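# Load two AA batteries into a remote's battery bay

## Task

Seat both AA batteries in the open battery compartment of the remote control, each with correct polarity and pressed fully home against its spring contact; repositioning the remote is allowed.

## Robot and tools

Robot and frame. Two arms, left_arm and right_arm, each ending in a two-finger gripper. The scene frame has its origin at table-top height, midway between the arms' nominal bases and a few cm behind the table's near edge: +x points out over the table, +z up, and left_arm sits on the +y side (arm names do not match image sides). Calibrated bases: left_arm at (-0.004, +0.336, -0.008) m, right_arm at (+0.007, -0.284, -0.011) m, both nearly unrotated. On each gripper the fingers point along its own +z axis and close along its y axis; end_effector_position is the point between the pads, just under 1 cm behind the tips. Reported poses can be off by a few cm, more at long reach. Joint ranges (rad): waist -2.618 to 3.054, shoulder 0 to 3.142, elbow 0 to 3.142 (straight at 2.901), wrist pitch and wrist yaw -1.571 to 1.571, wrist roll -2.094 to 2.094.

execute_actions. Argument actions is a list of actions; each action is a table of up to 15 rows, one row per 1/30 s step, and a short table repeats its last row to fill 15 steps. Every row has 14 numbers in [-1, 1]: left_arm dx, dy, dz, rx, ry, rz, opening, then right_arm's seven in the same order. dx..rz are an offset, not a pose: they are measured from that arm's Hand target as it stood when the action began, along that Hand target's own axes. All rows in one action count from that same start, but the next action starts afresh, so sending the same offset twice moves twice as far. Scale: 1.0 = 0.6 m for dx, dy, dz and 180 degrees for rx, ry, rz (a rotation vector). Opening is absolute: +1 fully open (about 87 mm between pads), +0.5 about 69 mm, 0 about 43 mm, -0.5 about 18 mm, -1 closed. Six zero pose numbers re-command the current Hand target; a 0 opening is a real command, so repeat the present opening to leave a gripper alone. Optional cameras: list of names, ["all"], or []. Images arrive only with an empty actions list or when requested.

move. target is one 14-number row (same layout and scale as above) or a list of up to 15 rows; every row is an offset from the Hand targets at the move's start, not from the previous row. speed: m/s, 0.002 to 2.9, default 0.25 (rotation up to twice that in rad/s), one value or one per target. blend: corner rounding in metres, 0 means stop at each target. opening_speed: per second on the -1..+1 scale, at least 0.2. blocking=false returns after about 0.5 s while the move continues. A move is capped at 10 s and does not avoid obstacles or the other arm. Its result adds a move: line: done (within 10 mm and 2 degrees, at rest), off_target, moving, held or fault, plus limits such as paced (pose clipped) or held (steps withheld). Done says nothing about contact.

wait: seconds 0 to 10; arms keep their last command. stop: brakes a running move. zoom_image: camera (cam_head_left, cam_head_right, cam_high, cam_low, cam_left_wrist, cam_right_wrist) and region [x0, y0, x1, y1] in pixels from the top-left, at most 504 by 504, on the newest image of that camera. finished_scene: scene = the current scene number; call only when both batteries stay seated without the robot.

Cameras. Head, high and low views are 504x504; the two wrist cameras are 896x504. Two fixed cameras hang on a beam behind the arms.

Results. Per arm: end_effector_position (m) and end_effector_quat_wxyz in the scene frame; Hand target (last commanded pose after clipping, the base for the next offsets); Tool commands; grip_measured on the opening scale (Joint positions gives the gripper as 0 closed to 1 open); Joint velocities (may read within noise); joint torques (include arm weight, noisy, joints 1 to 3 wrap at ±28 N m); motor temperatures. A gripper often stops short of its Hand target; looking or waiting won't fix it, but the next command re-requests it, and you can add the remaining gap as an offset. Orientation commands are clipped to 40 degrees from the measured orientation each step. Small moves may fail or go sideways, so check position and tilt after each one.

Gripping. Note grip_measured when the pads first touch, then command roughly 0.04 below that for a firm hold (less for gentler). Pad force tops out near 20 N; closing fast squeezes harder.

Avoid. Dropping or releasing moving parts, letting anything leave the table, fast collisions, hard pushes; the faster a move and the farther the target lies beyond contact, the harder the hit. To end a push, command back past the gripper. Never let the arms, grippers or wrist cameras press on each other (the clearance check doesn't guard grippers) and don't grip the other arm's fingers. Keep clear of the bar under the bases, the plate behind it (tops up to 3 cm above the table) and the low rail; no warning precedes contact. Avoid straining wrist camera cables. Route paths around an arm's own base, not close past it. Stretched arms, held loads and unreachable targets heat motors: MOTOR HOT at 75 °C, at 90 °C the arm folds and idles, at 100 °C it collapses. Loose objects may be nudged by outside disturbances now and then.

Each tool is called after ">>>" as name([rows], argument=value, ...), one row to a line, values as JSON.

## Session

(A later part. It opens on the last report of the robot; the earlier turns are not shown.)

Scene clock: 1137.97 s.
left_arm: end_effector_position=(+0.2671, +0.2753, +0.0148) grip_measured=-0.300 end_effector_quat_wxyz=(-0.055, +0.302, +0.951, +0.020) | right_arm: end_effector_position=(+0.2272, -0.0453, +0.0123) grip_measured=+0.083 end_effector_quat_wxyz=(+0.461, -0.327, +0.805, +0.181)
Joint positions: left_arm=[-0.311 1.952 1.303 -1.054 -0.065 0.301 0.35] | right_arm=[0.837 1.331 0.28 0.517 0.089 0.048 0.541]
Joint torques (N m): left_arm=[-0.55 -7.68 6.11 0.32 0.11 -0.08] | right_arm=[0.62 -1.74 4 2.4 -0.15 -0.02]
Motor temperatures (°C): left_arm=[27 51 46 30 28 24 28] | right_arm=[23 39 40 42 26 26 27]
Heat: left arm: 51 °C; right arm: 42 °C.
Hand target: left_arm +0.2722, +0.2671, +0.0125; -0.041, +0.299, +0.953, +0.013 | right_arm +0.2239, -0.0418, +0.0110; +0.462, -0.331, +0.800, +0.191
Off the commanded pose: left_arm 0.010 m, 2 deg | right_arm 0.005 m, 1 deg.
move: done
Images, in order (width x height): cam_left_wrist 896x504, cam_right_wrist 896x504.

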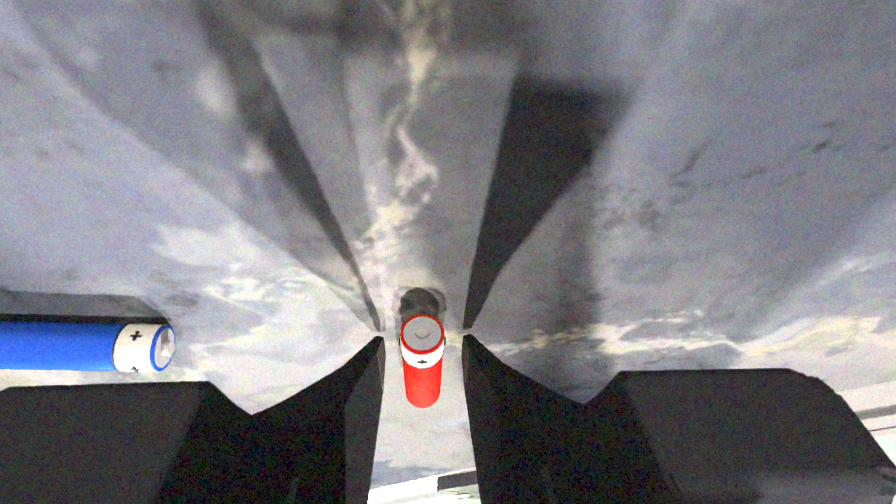

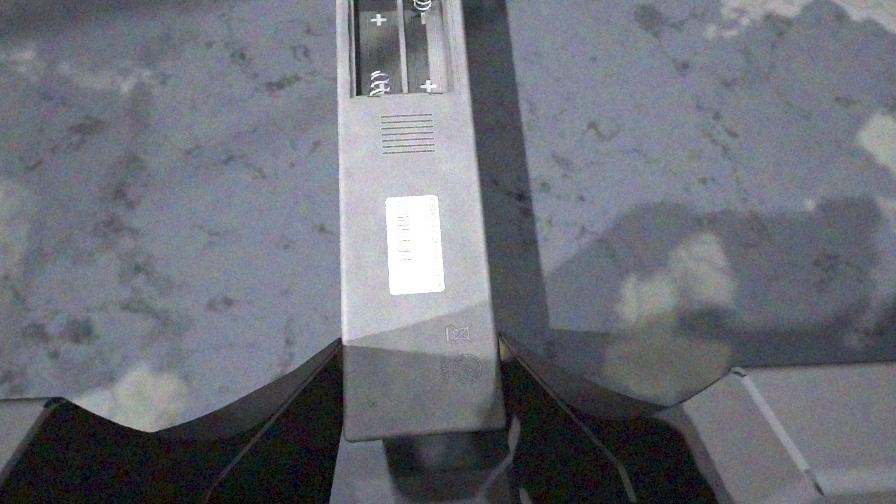

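>>> move(target=[0, 0, 0, 0, 0, 0, -0.64, 0, 0, 0, 0, 0, 0, -0.02], speed=0.02, opening_speed=0.4, cameras=["cam_left_wrist"])

Scene clock: 1143.67 s.
left_arm: end_effector_position=(+0.2671, +0.2753, +0.0148) grip_measured=-0.594 end_effector_quat_wxyz=(-0.055, +0.302, +0.951, +0.020) | right_arm: end_effector_position=(+0.2272, -0.0453, +0.0123) grip_measured=+0.083 end_effector_quat_wxyz=(+0.461, -0.327, +0.805, +0.181)
Joint positions: left_arm=[-0.311 1.952 1.303 -1.054 -0.065 0.301 0.203] | right_arm=[0.837 1.331 0.28 0.517 0.089 0.048 0.541]
Joint torques (N m): left_arm=[-0.53 -7.66 6.11 0.33 0.12 -0.08] | right_arm=[0.62 -1.73 4.01 2.4 -0.14 -0.02]
Heat: left arm: 51 °C; right arm: 41 °C.
Hand target: left_arm +0.2722, +0.2671, +0.0125; -0.041, +0.299, +0.953, +0.013 | right_arm +0.2239, -0.0418, +0.0110; +0.462, -0.331, +0.800, +0.191
Off the commanded pose: left_arm 0.010 m, 2 deg | right_arm 0.005 m, 1 deg.
move: done
Images, in order (width x height): cam_left_wrist 896x504.

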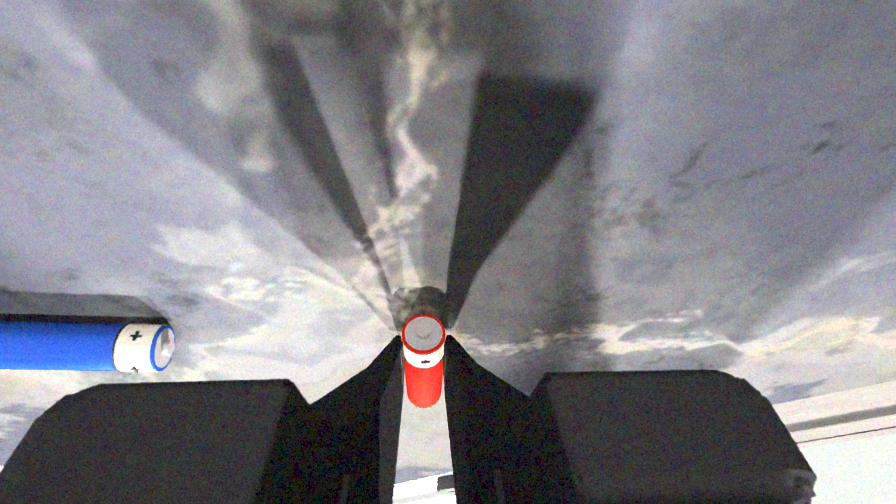

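>>> move([
  [0.0145, 0, -0.166, 0, 0, 0, -0.64, 0, 0, 0, 0, 0, 0, -0.02],
  [-0.2630, -0.2287, -0.1743, -0.0398, -0.0940, -0.4381, -0.64, 0, 0, 0, 0, 0, 0, -0.02],
], speed=[0.1, 0.15], blend=[0.03, 0], cameras=["cam_left_wrist", "cam_right_wrist", "cam_high"])

Scene clock: 1201.93 s.
left_arm: end_effector_position=(+0.3242, +0.0651, +0.0953) grip_measured=-0.594 end_effector_quat_wxyz=(+0.107, -0.364, +0.924, +0.059) | right_arm: end_effector_position=(+0.2272, -0.0453, +0.0123) grip_measured=+0.083 end_effector_quat_wxyz=(+0.461, -0.327, +0.805, +0.181)
Joint positions: left_arm=[-0.708 2.282 2.164 -1.488 -0.26 -1.457 0.203] | right_arm=[0.837 1.331 0.28 0.517 0.089 0.048 0.541]
Joint torques (N m): left_arm=[-0.44 -10.26 10.41 0.14 -0.41 -0.13] | right_arm=[0.64 -1.74 4.01 2.4 -0.14 -0.01]
Heat: left arm: 51 °C; right arm: 42 °C.
Hand target: left_arm +0.3303, +0.0595, +0.1031; +0.123, -0.371, +0.919, +0.050 | right_arm +0.2239, -0.0418, +0.0110; +0.462, -0.331, +0.800, +0.191
Off the commanded pose: left_arm 0.011 m, 2 deg | right_arm 0.005 m, 1 deg.
move: off_target (left_arm)
Images, in order (width x height): cam_high 504x504, cam_left_wrist 896x504, cam_right_wrist 896x504.

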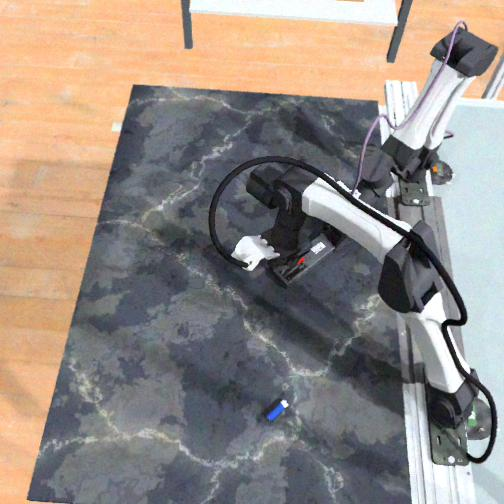

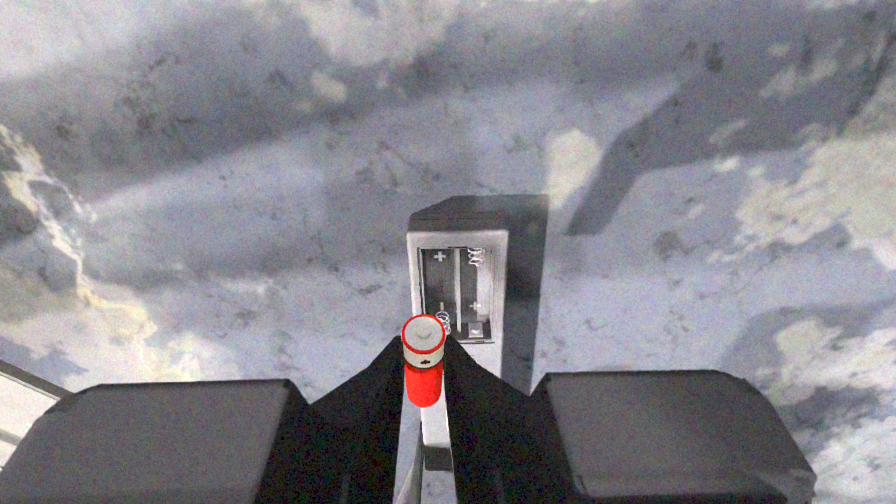

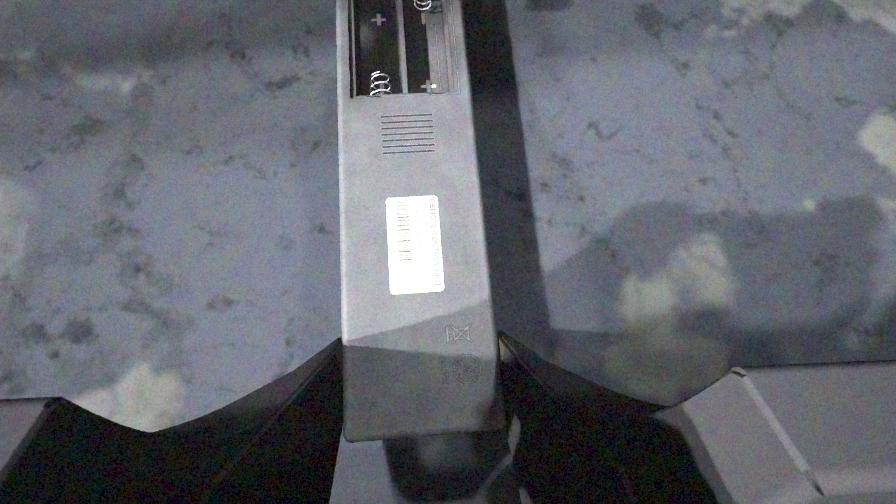

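>>> zoom_image(camera="cam_left_wrist", region=[380, 190, 560, 410])

>>> zoom_image(camera="cam_right_wrist", region=[320, 0, 500, 160])

Scaled by 2.291 from the camera's 896x504 image, which has a finer 1280x720 frame.

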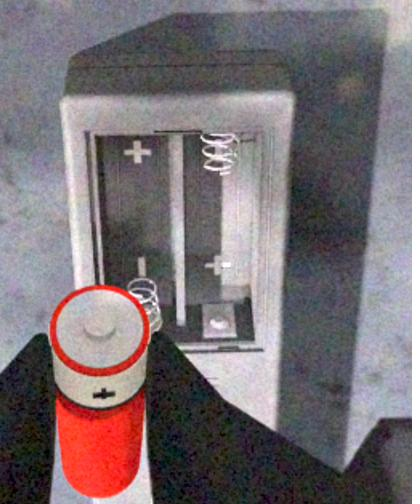

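Scaled by 2.800 from the camera's 896x504 image, which has a finer 1280x720 frame.

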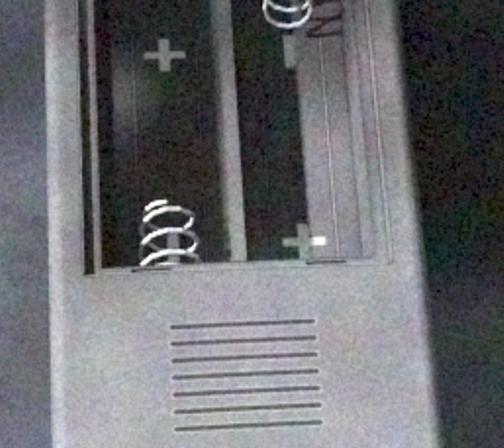

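>>> move(target=[0.0298, -0.0098, 0.0522, -0.0073, -0.0442, -0.0210, -0.64, 0, 0, 0, 0, 0, 0, -0.02], speed=0.05, cameras=["cam_left_wrist", "cam_right_wrist"])

>>> zoom_image(camera="cam_left_wrist", region=[370, 220, 550, 430])

Scene clock: 1297.53 s.
left_arm: end_effector_position=(+0.3233, +0.0535, +0.0706) grip_measured=-0.594 end_effector_quat_wxyz=(+0.168, -0.392, +0.900, +0.088) | right_arm: end_effector_position=(+0.2272, -0.0453, +0.0123) grip_measured=+0.083 end_effector_quat_wxyz=(+0.461, -0.327, +0.805, +0.181)
Joint positions: left_arm=[-0.783 2.316 2.112 -1.44 -0.394 -1.61 0.203] | right_arm=[0.837 1.331 0.28 0.517 0.089 0.048 0.541]
Joint torques (N m): left_arm=[-0.46 -10.61 5.7 0.37 -0.53 -0.15] | right_arm=[0.59 -1.77 4 2.4 -0.14 -0.02]
Motor temperatures (°C): left_arm=[27 58 52 29 28 24 29] | right_arm=[23 35 38 44 26 26 29]
Heat: left arm: 58 °C; right arm: 44 °C.
Hand target: left_arm +0.3279, +0.0490, +0.0681; +0.184, -0.398, +0.895, +0.082 | right_arm +0.2239, -0.0418, +0.0110; +0.462, -0.331, +0.800, +0.191
Off the commanded pose: left_arm 0.007 m, 2 deg | right_arm 0.005 m, 1 deg.
move: done
Images, in order (width x height): cam_left_wrist 896x504, cam_right_wrist 896x504.

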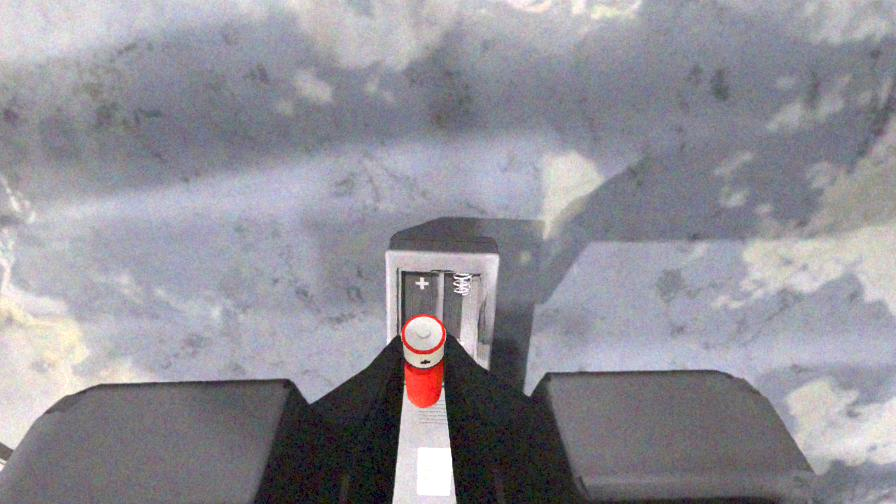

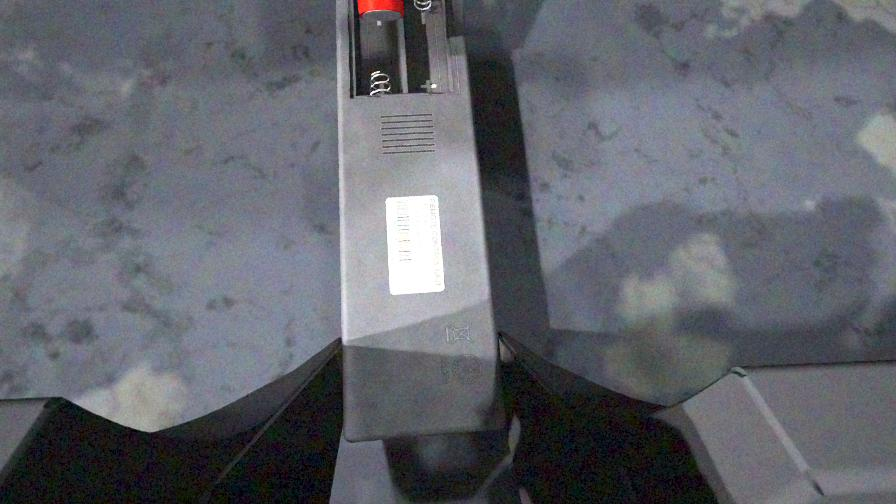

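Scaled by 2.400 from the camera's 896x504 image, which has a finer 1280x720 frame.

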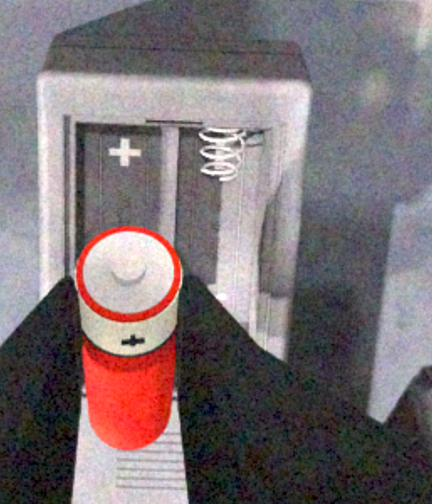

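>>> zoom_image(camera="cam_right_wrist", region=[320, 0, 500, 130])

Scaled by 2.800 from the camera's 896x504 image, which has a finer 1280x720 frame.

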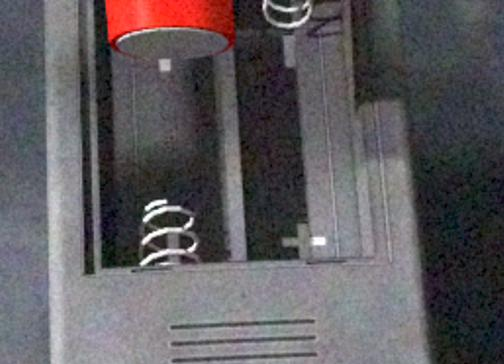

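>>> move(target=[0.0145, 0.0037, 0.0337, 0, 0, 0, -0.64, 0, 0, 0, 0, 0, 0, -0.02], speed=0.03, cameras=["cam_left_wrist", "cam_right_wrist"])

>>> zoom_image(camera="cam_left_wrist", region=[370, 220, 550, 430])

>>> zoom_image(camera="cam_right_wrist", region=[320, 0, 500, 130])

Scene clock: 1347.80 s.
left_arm: end_effector_position=(+0.3215, +0.0548, +0.0440) grip_measured=-0.594 end_effector_quat_wxyz=(+0.166, -0.391, +0.900, +0.093) | right_arm: end_effector_position=(+0.2272, -0.0453, +0.0123) grip_measured=+0.083 end_effector_quat_wxyz=(+0.461, -0.327, +0.805, +0.181)
Joint positions: left_arm=[-0.783 2.316 2.006 -1.345 -0.394 -1.612 0.203] | right_arm=[0.837 1.331 0.28 0.517 0.089 0.048 0.541]
Joint torques (N m): left_arm=[-0.47 -11.6 5.64 0.34 -0.53 -0.13] | right_arm=[0.59 -1.73 4.03 2.4 -0.14 -0.02]
Motor temperatures (°C): left_arm=[27 59 47 29 28 24 29] | right_arm=[23 34 38 44 26 26 29]
Heat: left arm: 59 °C; right arm: 44 °C.
Hand target: left_arm +0.3262, +0.0505, +0.0461; +0.184, -0.398, +0.895, +0.082 | right_arm +0.2239, -0.0418, +0.0110; +0.462, -0.331, +0.800, +0.191
Off the commanded pose: left_arm 0.007 m, 3 deg | right_arm 0.005 m, 1 deg.
move: off_target (left_arm)
Images, in order (width x height): cam_left_wrist 896x504, cam_right_wrist 896x504.

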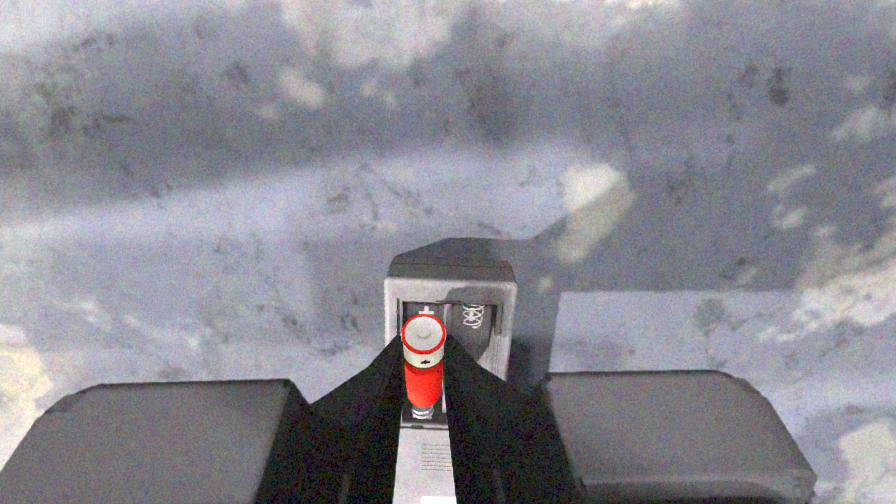

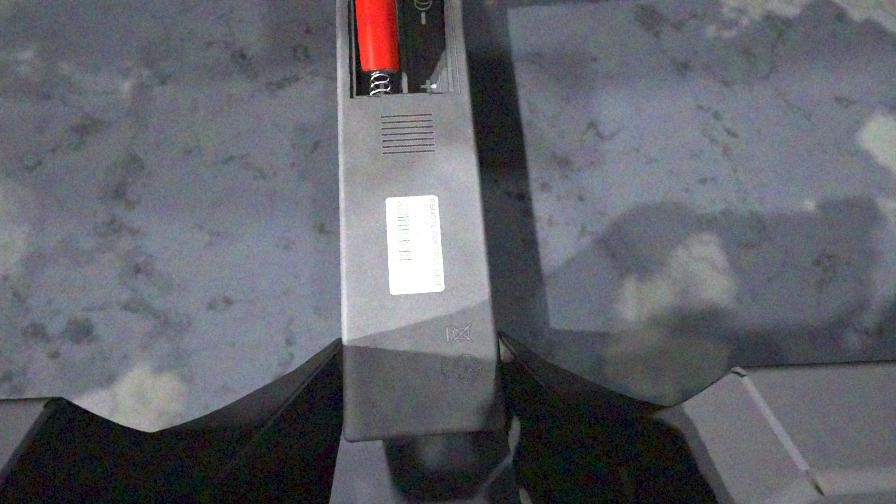

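Scaled by 2.400 from the camera's 896x504 image, which has a finer 1280x720 frame.

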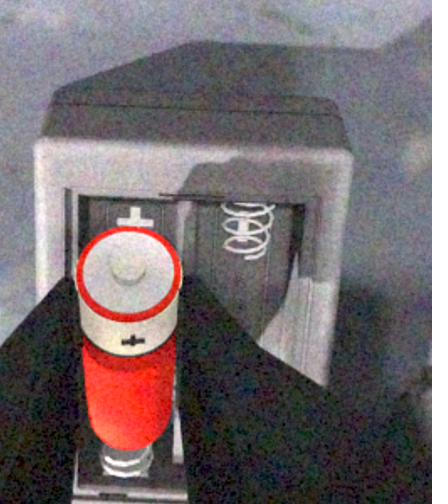

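Scaled by 2.800 from the camera's 896x504 image, which has a finer 1280x720 frame.

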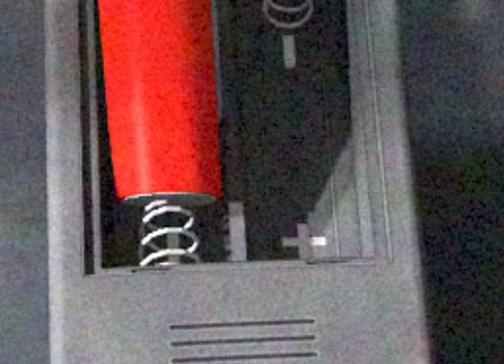

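>>> move(target=[0.0047, 0, 0.0109, 0, 0, 0, -0.64, 0, 0, 0, 0, 0, 0, -0.02], speed=0.02, cameras=["cam_left_wrist", "cam_right_wrist"])

>>> zoom_image(camera="cam_left_wrist", region=[370, 240, 550, 450])

>>> zoom_image(camera="cam_right_wrist", region=[320, 0, 500, 130])

Scene clock: 1364.90 s.
left_arm: end_effector_position=(+0.3215, +0.0562, +0.0396) grip_measured=-0.594 end_effector_quat_wxyz=(+0.169, -0.391, +0.900, +0.095) | right_arm: end_effector_position=(+0.2272, -0.0453, +0.0123) grip_measured=+0.083 end_effector_quat_wxyz=(+0.461, -0.327, +0.805, +0.181)
Joint positions: left_arm=[-0.783 2.316 1.987 -1.33 -0.4 -1.612 0.203] | right_arm=[0.837 1.331 0.28 0.517 0.089 0.048 0.541]
Joint torques (N m): left_arm=[-0.42 -11.48 4.93 0.44 -0.45 -0.13] | right_arm=[0.64 -1.74 3.99 2.4 -0.14 -0.02]
Motor temperatures (°C): left_arm=[27 61 46 29 28 24 29] | right_arm=[23 34 38 44 26 26 29]
Heat: left arm: 61 °C; right arm: 44 °C.
Hand target: left_arm +0.3262, +0.0505, +0.0390; +0.184, -0.398, +0.895, +0.082 | right_arm +0.2239, -0.0418, +0.0110; +0.462, -0.331, +0.800, +0.191
Off the commanded pose: left_arm 0.007 m, 3 deg | right_arm 0.005 m, 1 deg.
move: off_target (left_arm)
Images, in order (width x height): cam_left_wrist 896x504, cam_right_wrist 896x504.

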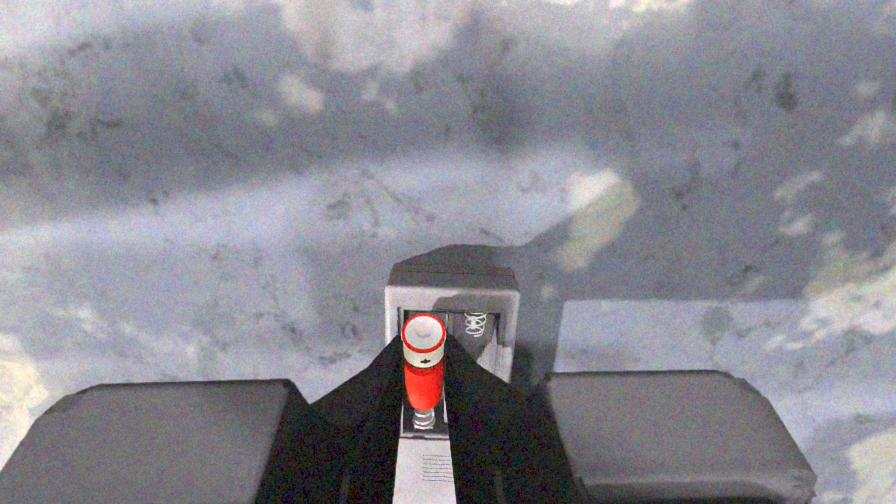

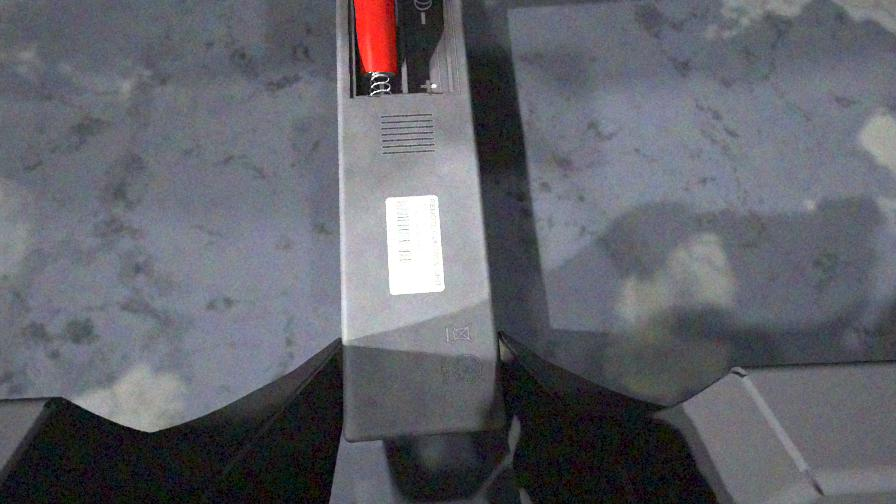

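Scaled by 2.400 from the camera's 896x504 image, which has a finer 1280x720 frame.

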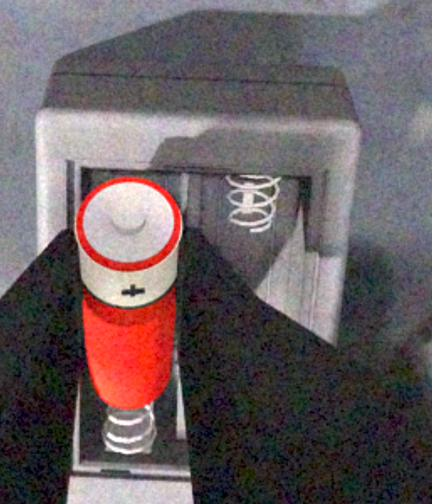

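Scaled by 2.800 from the camera's 896x504 image, which has a finer 1280x720 frame.

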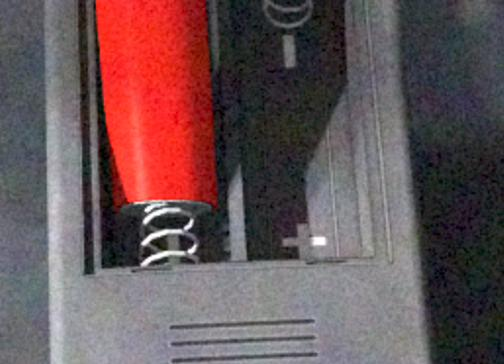

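>>> move(target=[0.0077, 0.0002, -0.0033, 0, 0, 0, -0.64, 0, 0, 0, 0, 0, 0, -0.02], speed=0.02, cameras=["cam_left_wrist", "cam_right_wrist"])

>>> zoom_image(camera="cam_left_wrist", region=[370, 240, 550, 450])

>>> zoom_image(camera="cam_right_wrist", region=[320, 0, 500, 130])

Scene clock: 1373.57 s.
left_arm: end_effector_position=(+0.3215, +0.0557, +0.0399) grip_measured=-0.594 end_effector_quat_wxyz=(+0.173, -0.390, +0.899, +0.096) | right_arm: end_effector_position=(+0.2272, -0.0453, +0.0123) grip_measured=+0.083 end_effector_quat_wxyz=(+0.461, -0.327, +0.805, +0.181)
Joint positions: left_arm=[-0.788 2.316 1.987 -1.33 -0.409 -1.616 0.203] | right_arm=[0.837 1.331 0.28 0.517 0.089 0.048 0.541]
Joint torques (N m): left_arm=[-0.98 -11.28 5.29 0.38 -0.35 -0.22] | right_arm=[0.61 -1.73 4.03 2.4 -0.13 -0.02]
Motor temperatures (°C): left_arm=[27 62 45 29 28 24 29] | right_arm=[23 34 38 44 26 26 29]
Heat: left arm: 62 °C; right arm: 44 °C.
Hand target: left_arm +0.3228, +0.0468, +0.0390; +0.184, -0.398, +0.895, +0.082 | right_arm +0.2239, -0.0418, +0.0110; +0.462, -0.331, +0.800, +0.191
Off the commanded pose: left_arm 0.009 m, 2 deg | right_arm 0.005 m, 1 deg.
move: done
Images, in order (width x height): cam_left_wrist 896x504, cam_right_wrist 896x504.

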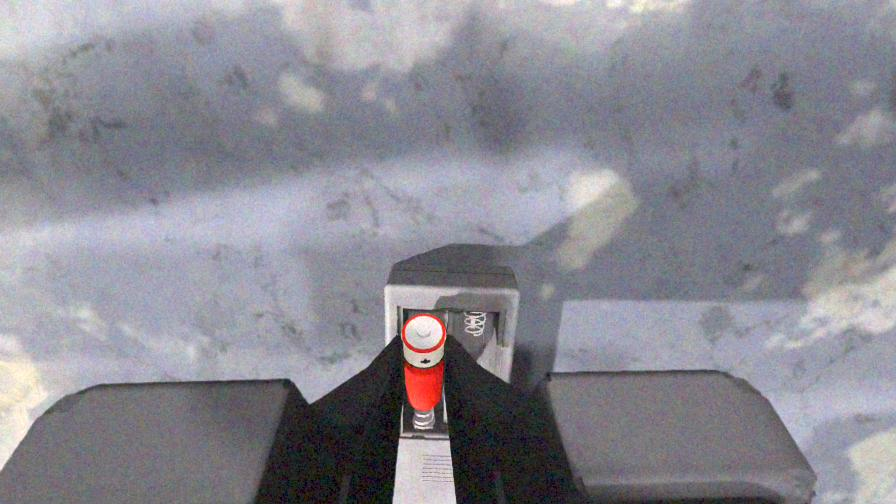

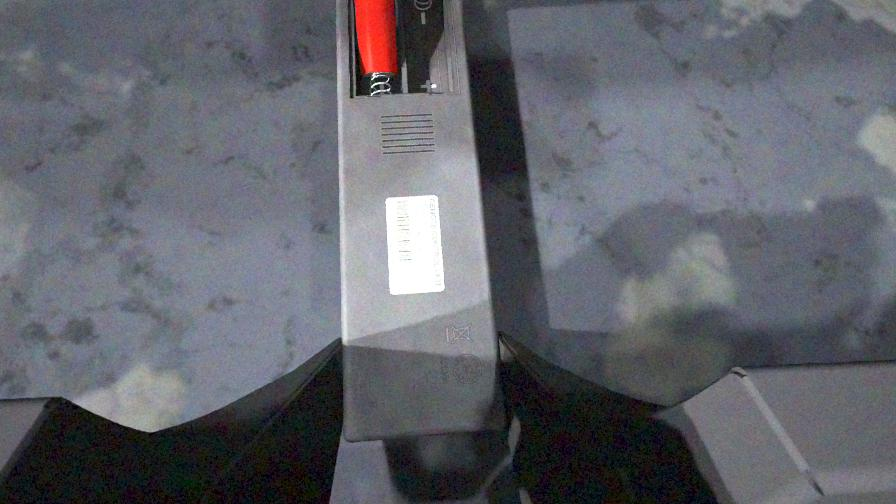

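Scaled by 2.400 from the camera's 896x504 image, which has a finer 1280x720 frame.

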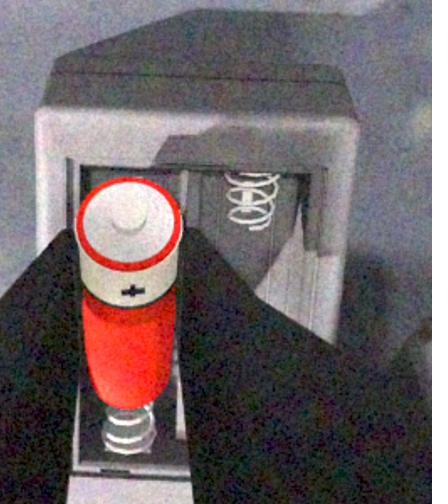

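Scaled by 2.800 from the camera's 896x504 image, which has a finer 1280x720 frame.

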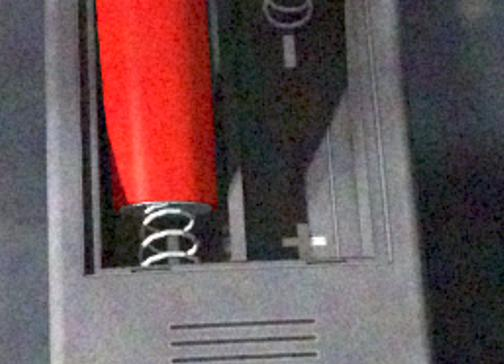

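>>> move(target=[0.0077, 0.0002, -0.0033, 0, 0, 0, -0.64, 0, 0, 0, 0, 0, 0, -0.02], speed=0.02, cameras=["cam_right_wrist"])

>>> zoom_image(camera="cam_right_wrist", region=[320, 0, 500, 130])

Scene clock: 1378.87 s.
left_arm: end_effector_position=(+0.3214, +0.0547, +0.0403) grip_measured=-0.594 end_effector_quat_wxyz=(+0.181, -0.389, +0.898, +0.097) | right_arm: end_effector_position=(+0.2272, -0.0453, +0.0123) grip_measured=+0.083 end_effector_quat_wxyz=(+0.461, -0.327, +0.805, +0.181)
Joint positions: left_arm=[-0.795 2.316 1.987 -1.33 -0.423 -1.624 0.203] | right_arm=[0.837 1.331 0.28 0.517 0.089 0.048 0.541]
Joint torques (N m): left_arm=[-1.25 -11.02 5.74 0.32 -0.2 -0.25] | right_arm=[0.61 -1.76 4.01 2.4 -0.14 -0.02]
Motor temperatures (°C): left_arm=[27 62 45 29 28 24 29] | right_arm=[23 34 38 44 26 26 29]
Heat: left arm: 62 °C; right arm: 44 °C.
Hand target: left_arm +0.3193, +0.0432, +0.0390; +0.184, -0.398, +0.895, +0.082 | right_arm +0.2239, -0.0418, +0.0110; +0.462, -0.331, +0.800, +0.191
Off the commanded pose: left_arm 0.012 m, 2 deg | right_arm 0.005 m, 1 deg.
move: off_target (left_arm)
Images, in order (width x height): cam_right_wrist 896x504.

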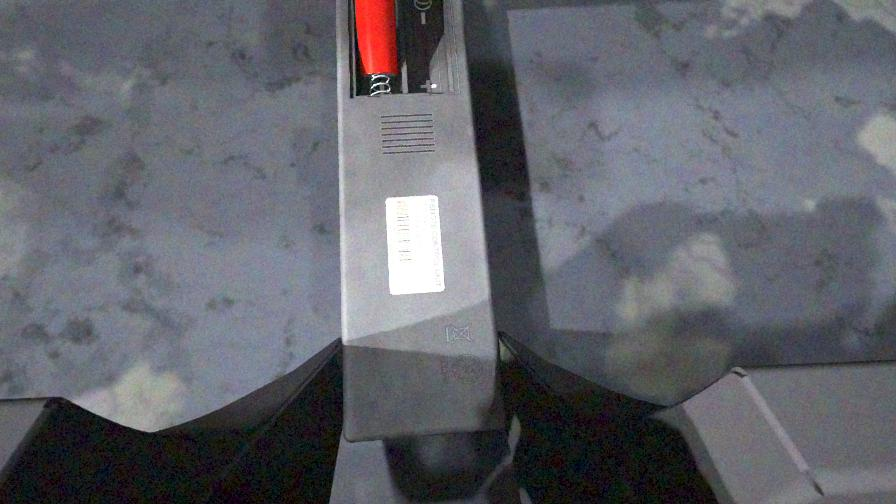

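Scaled by 2.800 from the camera's 896x504 image, which has a finer 1280x720 frame.

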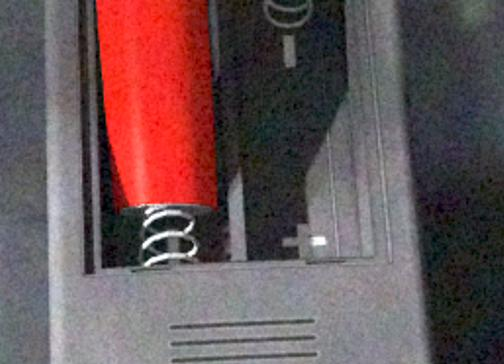

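>>> move(target=[0.0117, 0.0003, -0.0068, 0, 0, 0, -0.64, 0, 0, 0, 0, 0, 0, -0.02], speed=0.02, cameras=["cam_left_wrist", "cam_right_wrist"])

>>> zoom_image(camera="cam_right_wrist", region=[320, 0, 500, 130])

>>> zoom_image(camera="cam_left_wrist", region=[370, 240, 550, 450])

Scene clock: 1394.50 s.
left_arm: end_effector_position=(+0.3202, +0.0543, +0.0412) grip_measured=-0.594 end_effector_quat_wxyz=(+0.192, -0.392, +0.894, +0.101) | right_arm: end_effector_position=(+0.2272, -0.0453, +0.0123) grip_measured=+0.083 end_effector_quat_wxyz=(+0.461, -0.327, +0.805, +0.181)
Joint positions: left_arm=[-0.808 2.316 1.987 -1.337 -0.446 -1.647 0.203] | right_arm=[0.837 1.331 0.28 0.517 0.089 0.048 0.541]
Joint torques (N m): left_arm=[-1.59 -10.65 6.8 0.25 -0.01 -0.21] | right_arm=[0.64 -1.7 4.01 2.39 -0.13 -0.02]
Motor temperatures (°C): left_arm=[27 62 44 29 28 24 29] | right_arm=[23 33 38 44 26 26 29]
Heat: left arm: 62 °C; right arm: 44 °C.
Hand target: left_arm +0.3138, +0.0373, +0.0400; +0.184, -0.398, +0.895, +0.082 | right_arm +0.2239, -0.0418, +0.0110; +0.462, -0.331, +0.800, +0.191
Off the commanded pose: left_arm 0.018 m, 2 deg | right_arm 0.005 m, 1 deg.
move: off_target (left_arm)
Images, in order (width x height): cam_left_wrist 896x504, cam_right_wrist 896x504.

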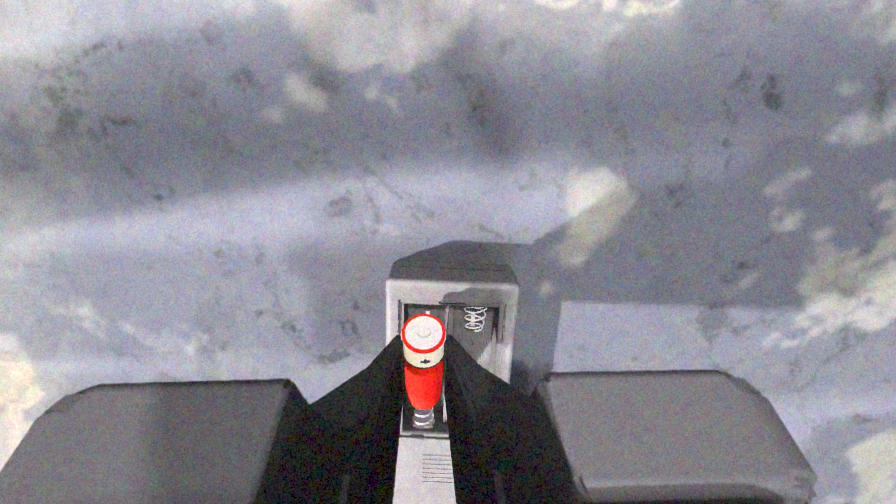

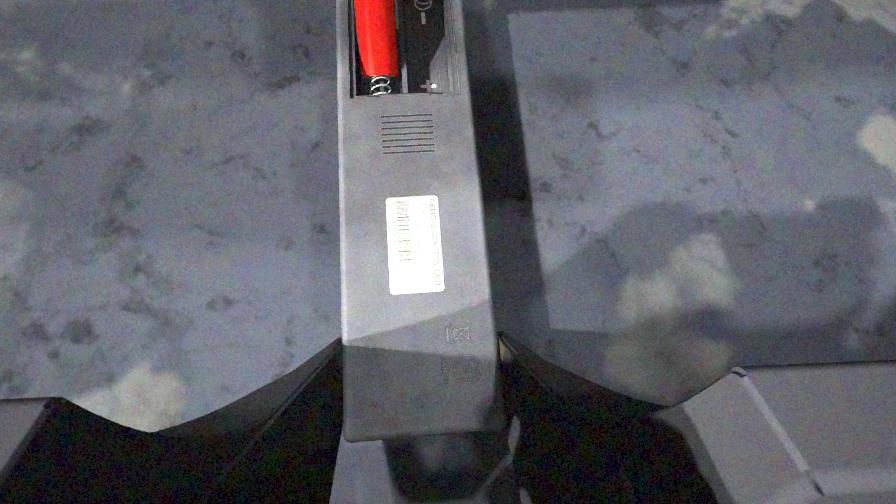

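Scaled by 2.800 from the camera's 896x504 image, which has a finer 1280x720 frame.

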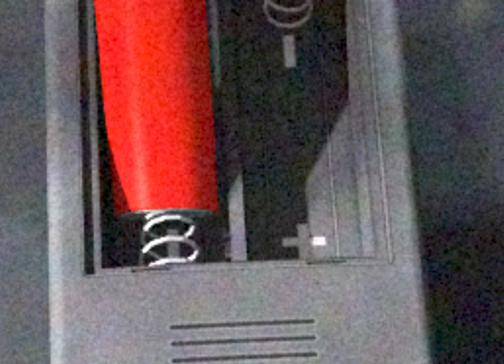

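Scaled by 2.400 from the camera's 896x504 image, which has a finer 1280x720 frame.

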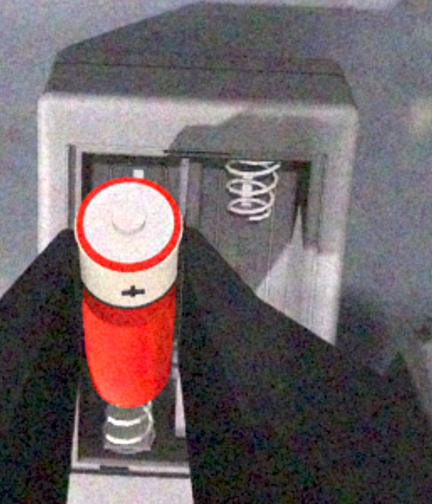

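>>> move(target=[0.0197, 0.0003, 0.0115, 0, 0.0739, 0, -0.64, 0, 0, 0, 0, 0, 0, -0.02], speed=0.03, cameras=["cam_left_wrist", "cam_right_wrist"])

>>> zoom_image(camera="cam_right_wrist", region=[320, 0, 500, 130])

>>> zoom_image(camera="cam_left_wrist", region=[370, 240, 550, 450])

Scene clock: 1434.47 s.
left_arm: end_effector_position=(+0.3205, +0.0563, +0.0344) grip_measured=-0.594 end_effector_quat_wxyz=(+0.116, -0.409, +0.902, +0.073) | right_arm: end_effector_position=(+0.2272, -0.0453, +0.0123) grip_measured=+0.083 end_effector_quat_wxyz=(+0.461, -0.327, +0.805, +0.181)
Joint positions: left_arm=[-0.737 2.305 1.958 -1.298 -0.286 -1.593 0.203] | right_arm=[0.837 1.331 0.28 0.517 0.089 0.048 0.541]
Joint torques (N m): left_arm=[-1.24 -11.28 3.92 0.62 0.83 0.07] | right_arm=[0.62 -1.72 4.01 2.41 -0.13 -0.02]
Motor temperatures (°C): left_arm=[27 62 44 29 28 24 29] | right_arm=[23 33 38 44 26 26 29]
Heat: left arm: 62 °C; right arm: 44 °C.
Hand target: left_arm +0.3082, +0.0314, +0.0290; +0.079, -0.405, +0.910, +0.036 | right_arm +0.2239, -0.0418, +0.0110; +0.462, -0.331, +0.800, +0.191
Off the commanded pose: left_arm 0.028 m, 6 deg | right_arm 0.005 m, 1 deg.
move: off_target (left_arm)
Images, in order (width x height): cam_left_wrist 896x504, cam_right_wrist 896x504.

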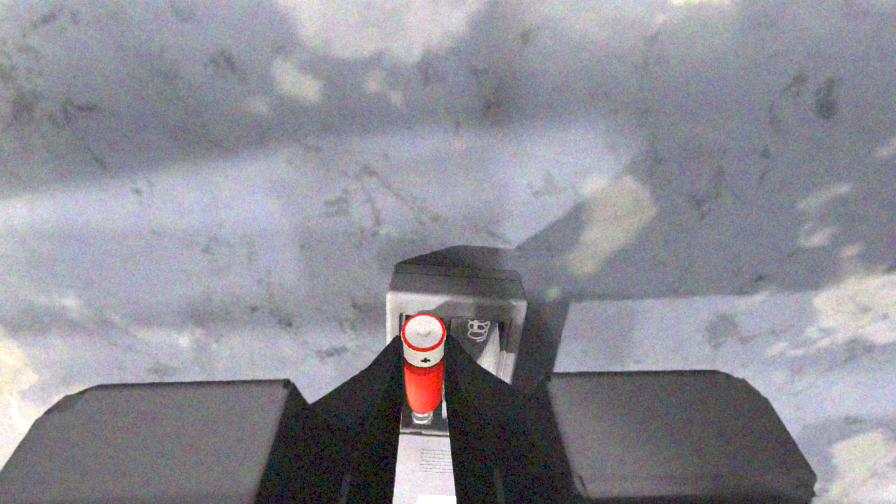

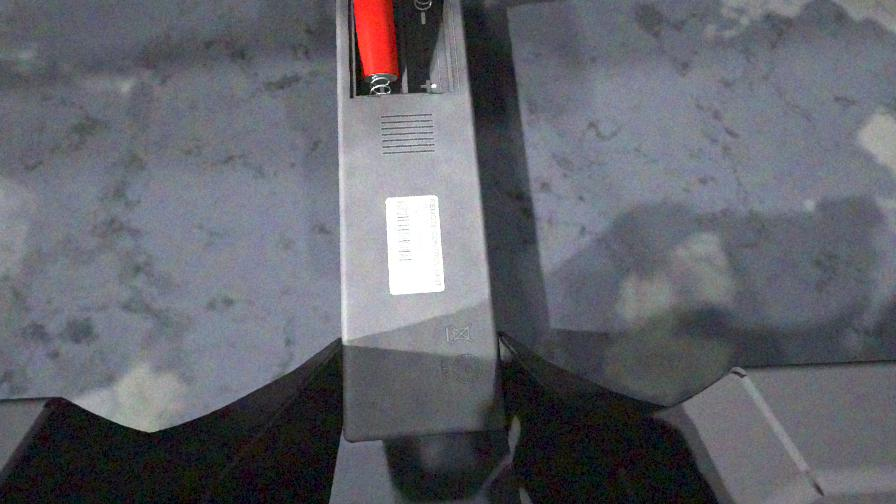

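Scaled by 2.800 from the camera's 896x504 image, which has a finer 1280x720 frame.

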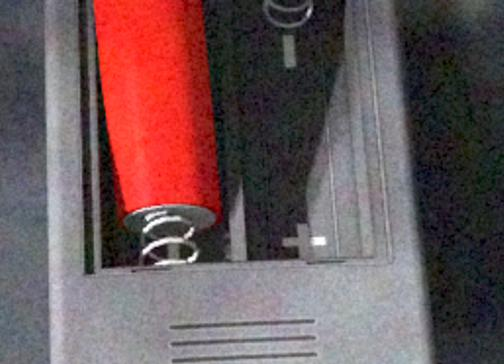

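Scaled by 2.400 from the camera's 896x504 image, which has a finer 1280x720 frame.

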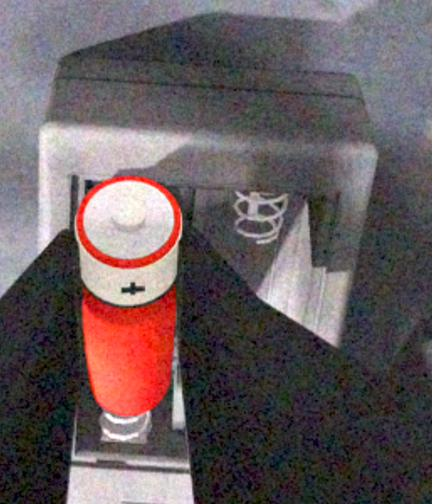

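>>> move(target=[0.005, 0, 0.0092, 0, 0.0333, 0, -0.64, 0, 0, 0, 0, 0, 0, -0.02], speed=0.02, cameras=["cam_left_wrist", "cam_right_wrist"])

>>> zoom_image(camera="cam_right_wrist", region=[320, 0, 500, 130])

>>> zoom_image(camera="cam_left_wrist", region=[370, 240, 550, 450])

Scene clock: 1456.20 s.
left_arm: end_effector_position=(+0.3199, +0.0557, +0.0332) grip_measured=-0.594 end_effector_quat_wxyz=(+0.071, -0.413, +0.907, +0.048) | right_arm: end_effector_position=(+0.2272, -0.0453, +0.0123) grip_measured=+0.083 end_effector_quat_wxyz=(+0.461, -0.327, +0.805, +0.181)
Joint positions: left_arm=[-0.697 2.293 1.934 -1.268 -0.187 -1.554 0.203] | right_arm=[0.837 1.331 0.28 0.517 0.089 0.048 0.541]
Joint torques (N m): left_arm=[-1.39 -10.04 3.48 0.7 0.92 0.07] | right_arm=[0.61 -1.76 4 2.4 -0.13 -0.02]
Motor temperatures (°C): left_arm=[27 63 43 29 29 24 29] | right_arm=[23 33 37 45 26 26 29]
Heat: left arm: 63 °C; right arm: 45 °C.
Hand target: left_arm +0.3068, +0.0299, +0.0230; +0.031, -0.406, +0.913, +0.014 | right_arm +0.2239, -0.0418, +0.0110; +0.462, -0.331, +0.800, +0.191
Off the commanded pose: left_arm 0.031 m, 6 deg | right_arm 0.005 m, 1 deg.
move: off_target (left_arm)
Images, in order (width x height): cam_left_wrist 896x504, cam_right_wrist 896x504.

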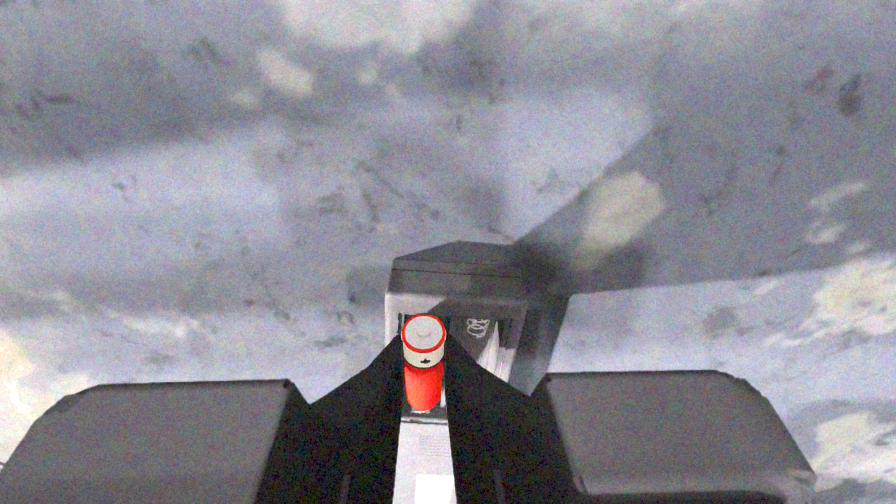

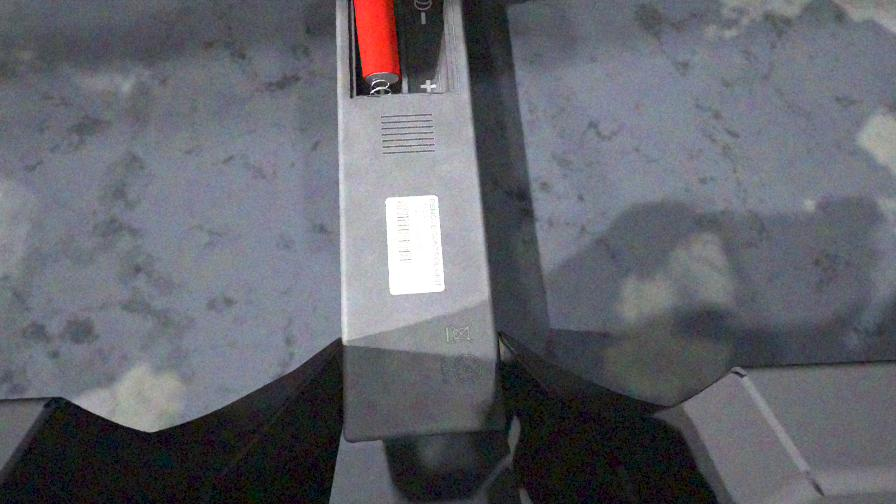

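Scaled by 2.800 from the camera's 896x504 image, which has a finer 1280x720 frame.

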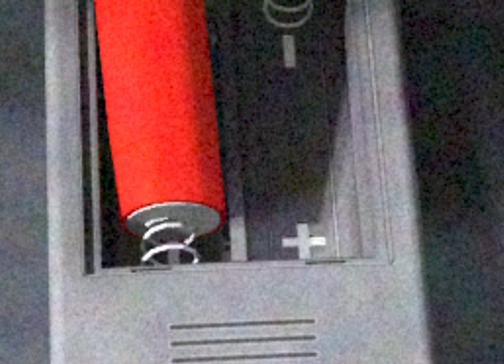

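Scaled by 2.400 from the camera's 896x504 image, which has a finer 1280x720 frame.

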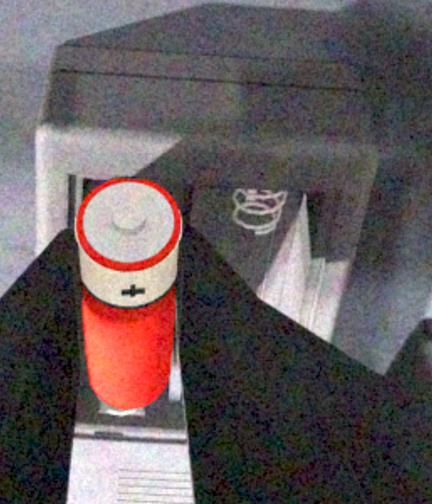

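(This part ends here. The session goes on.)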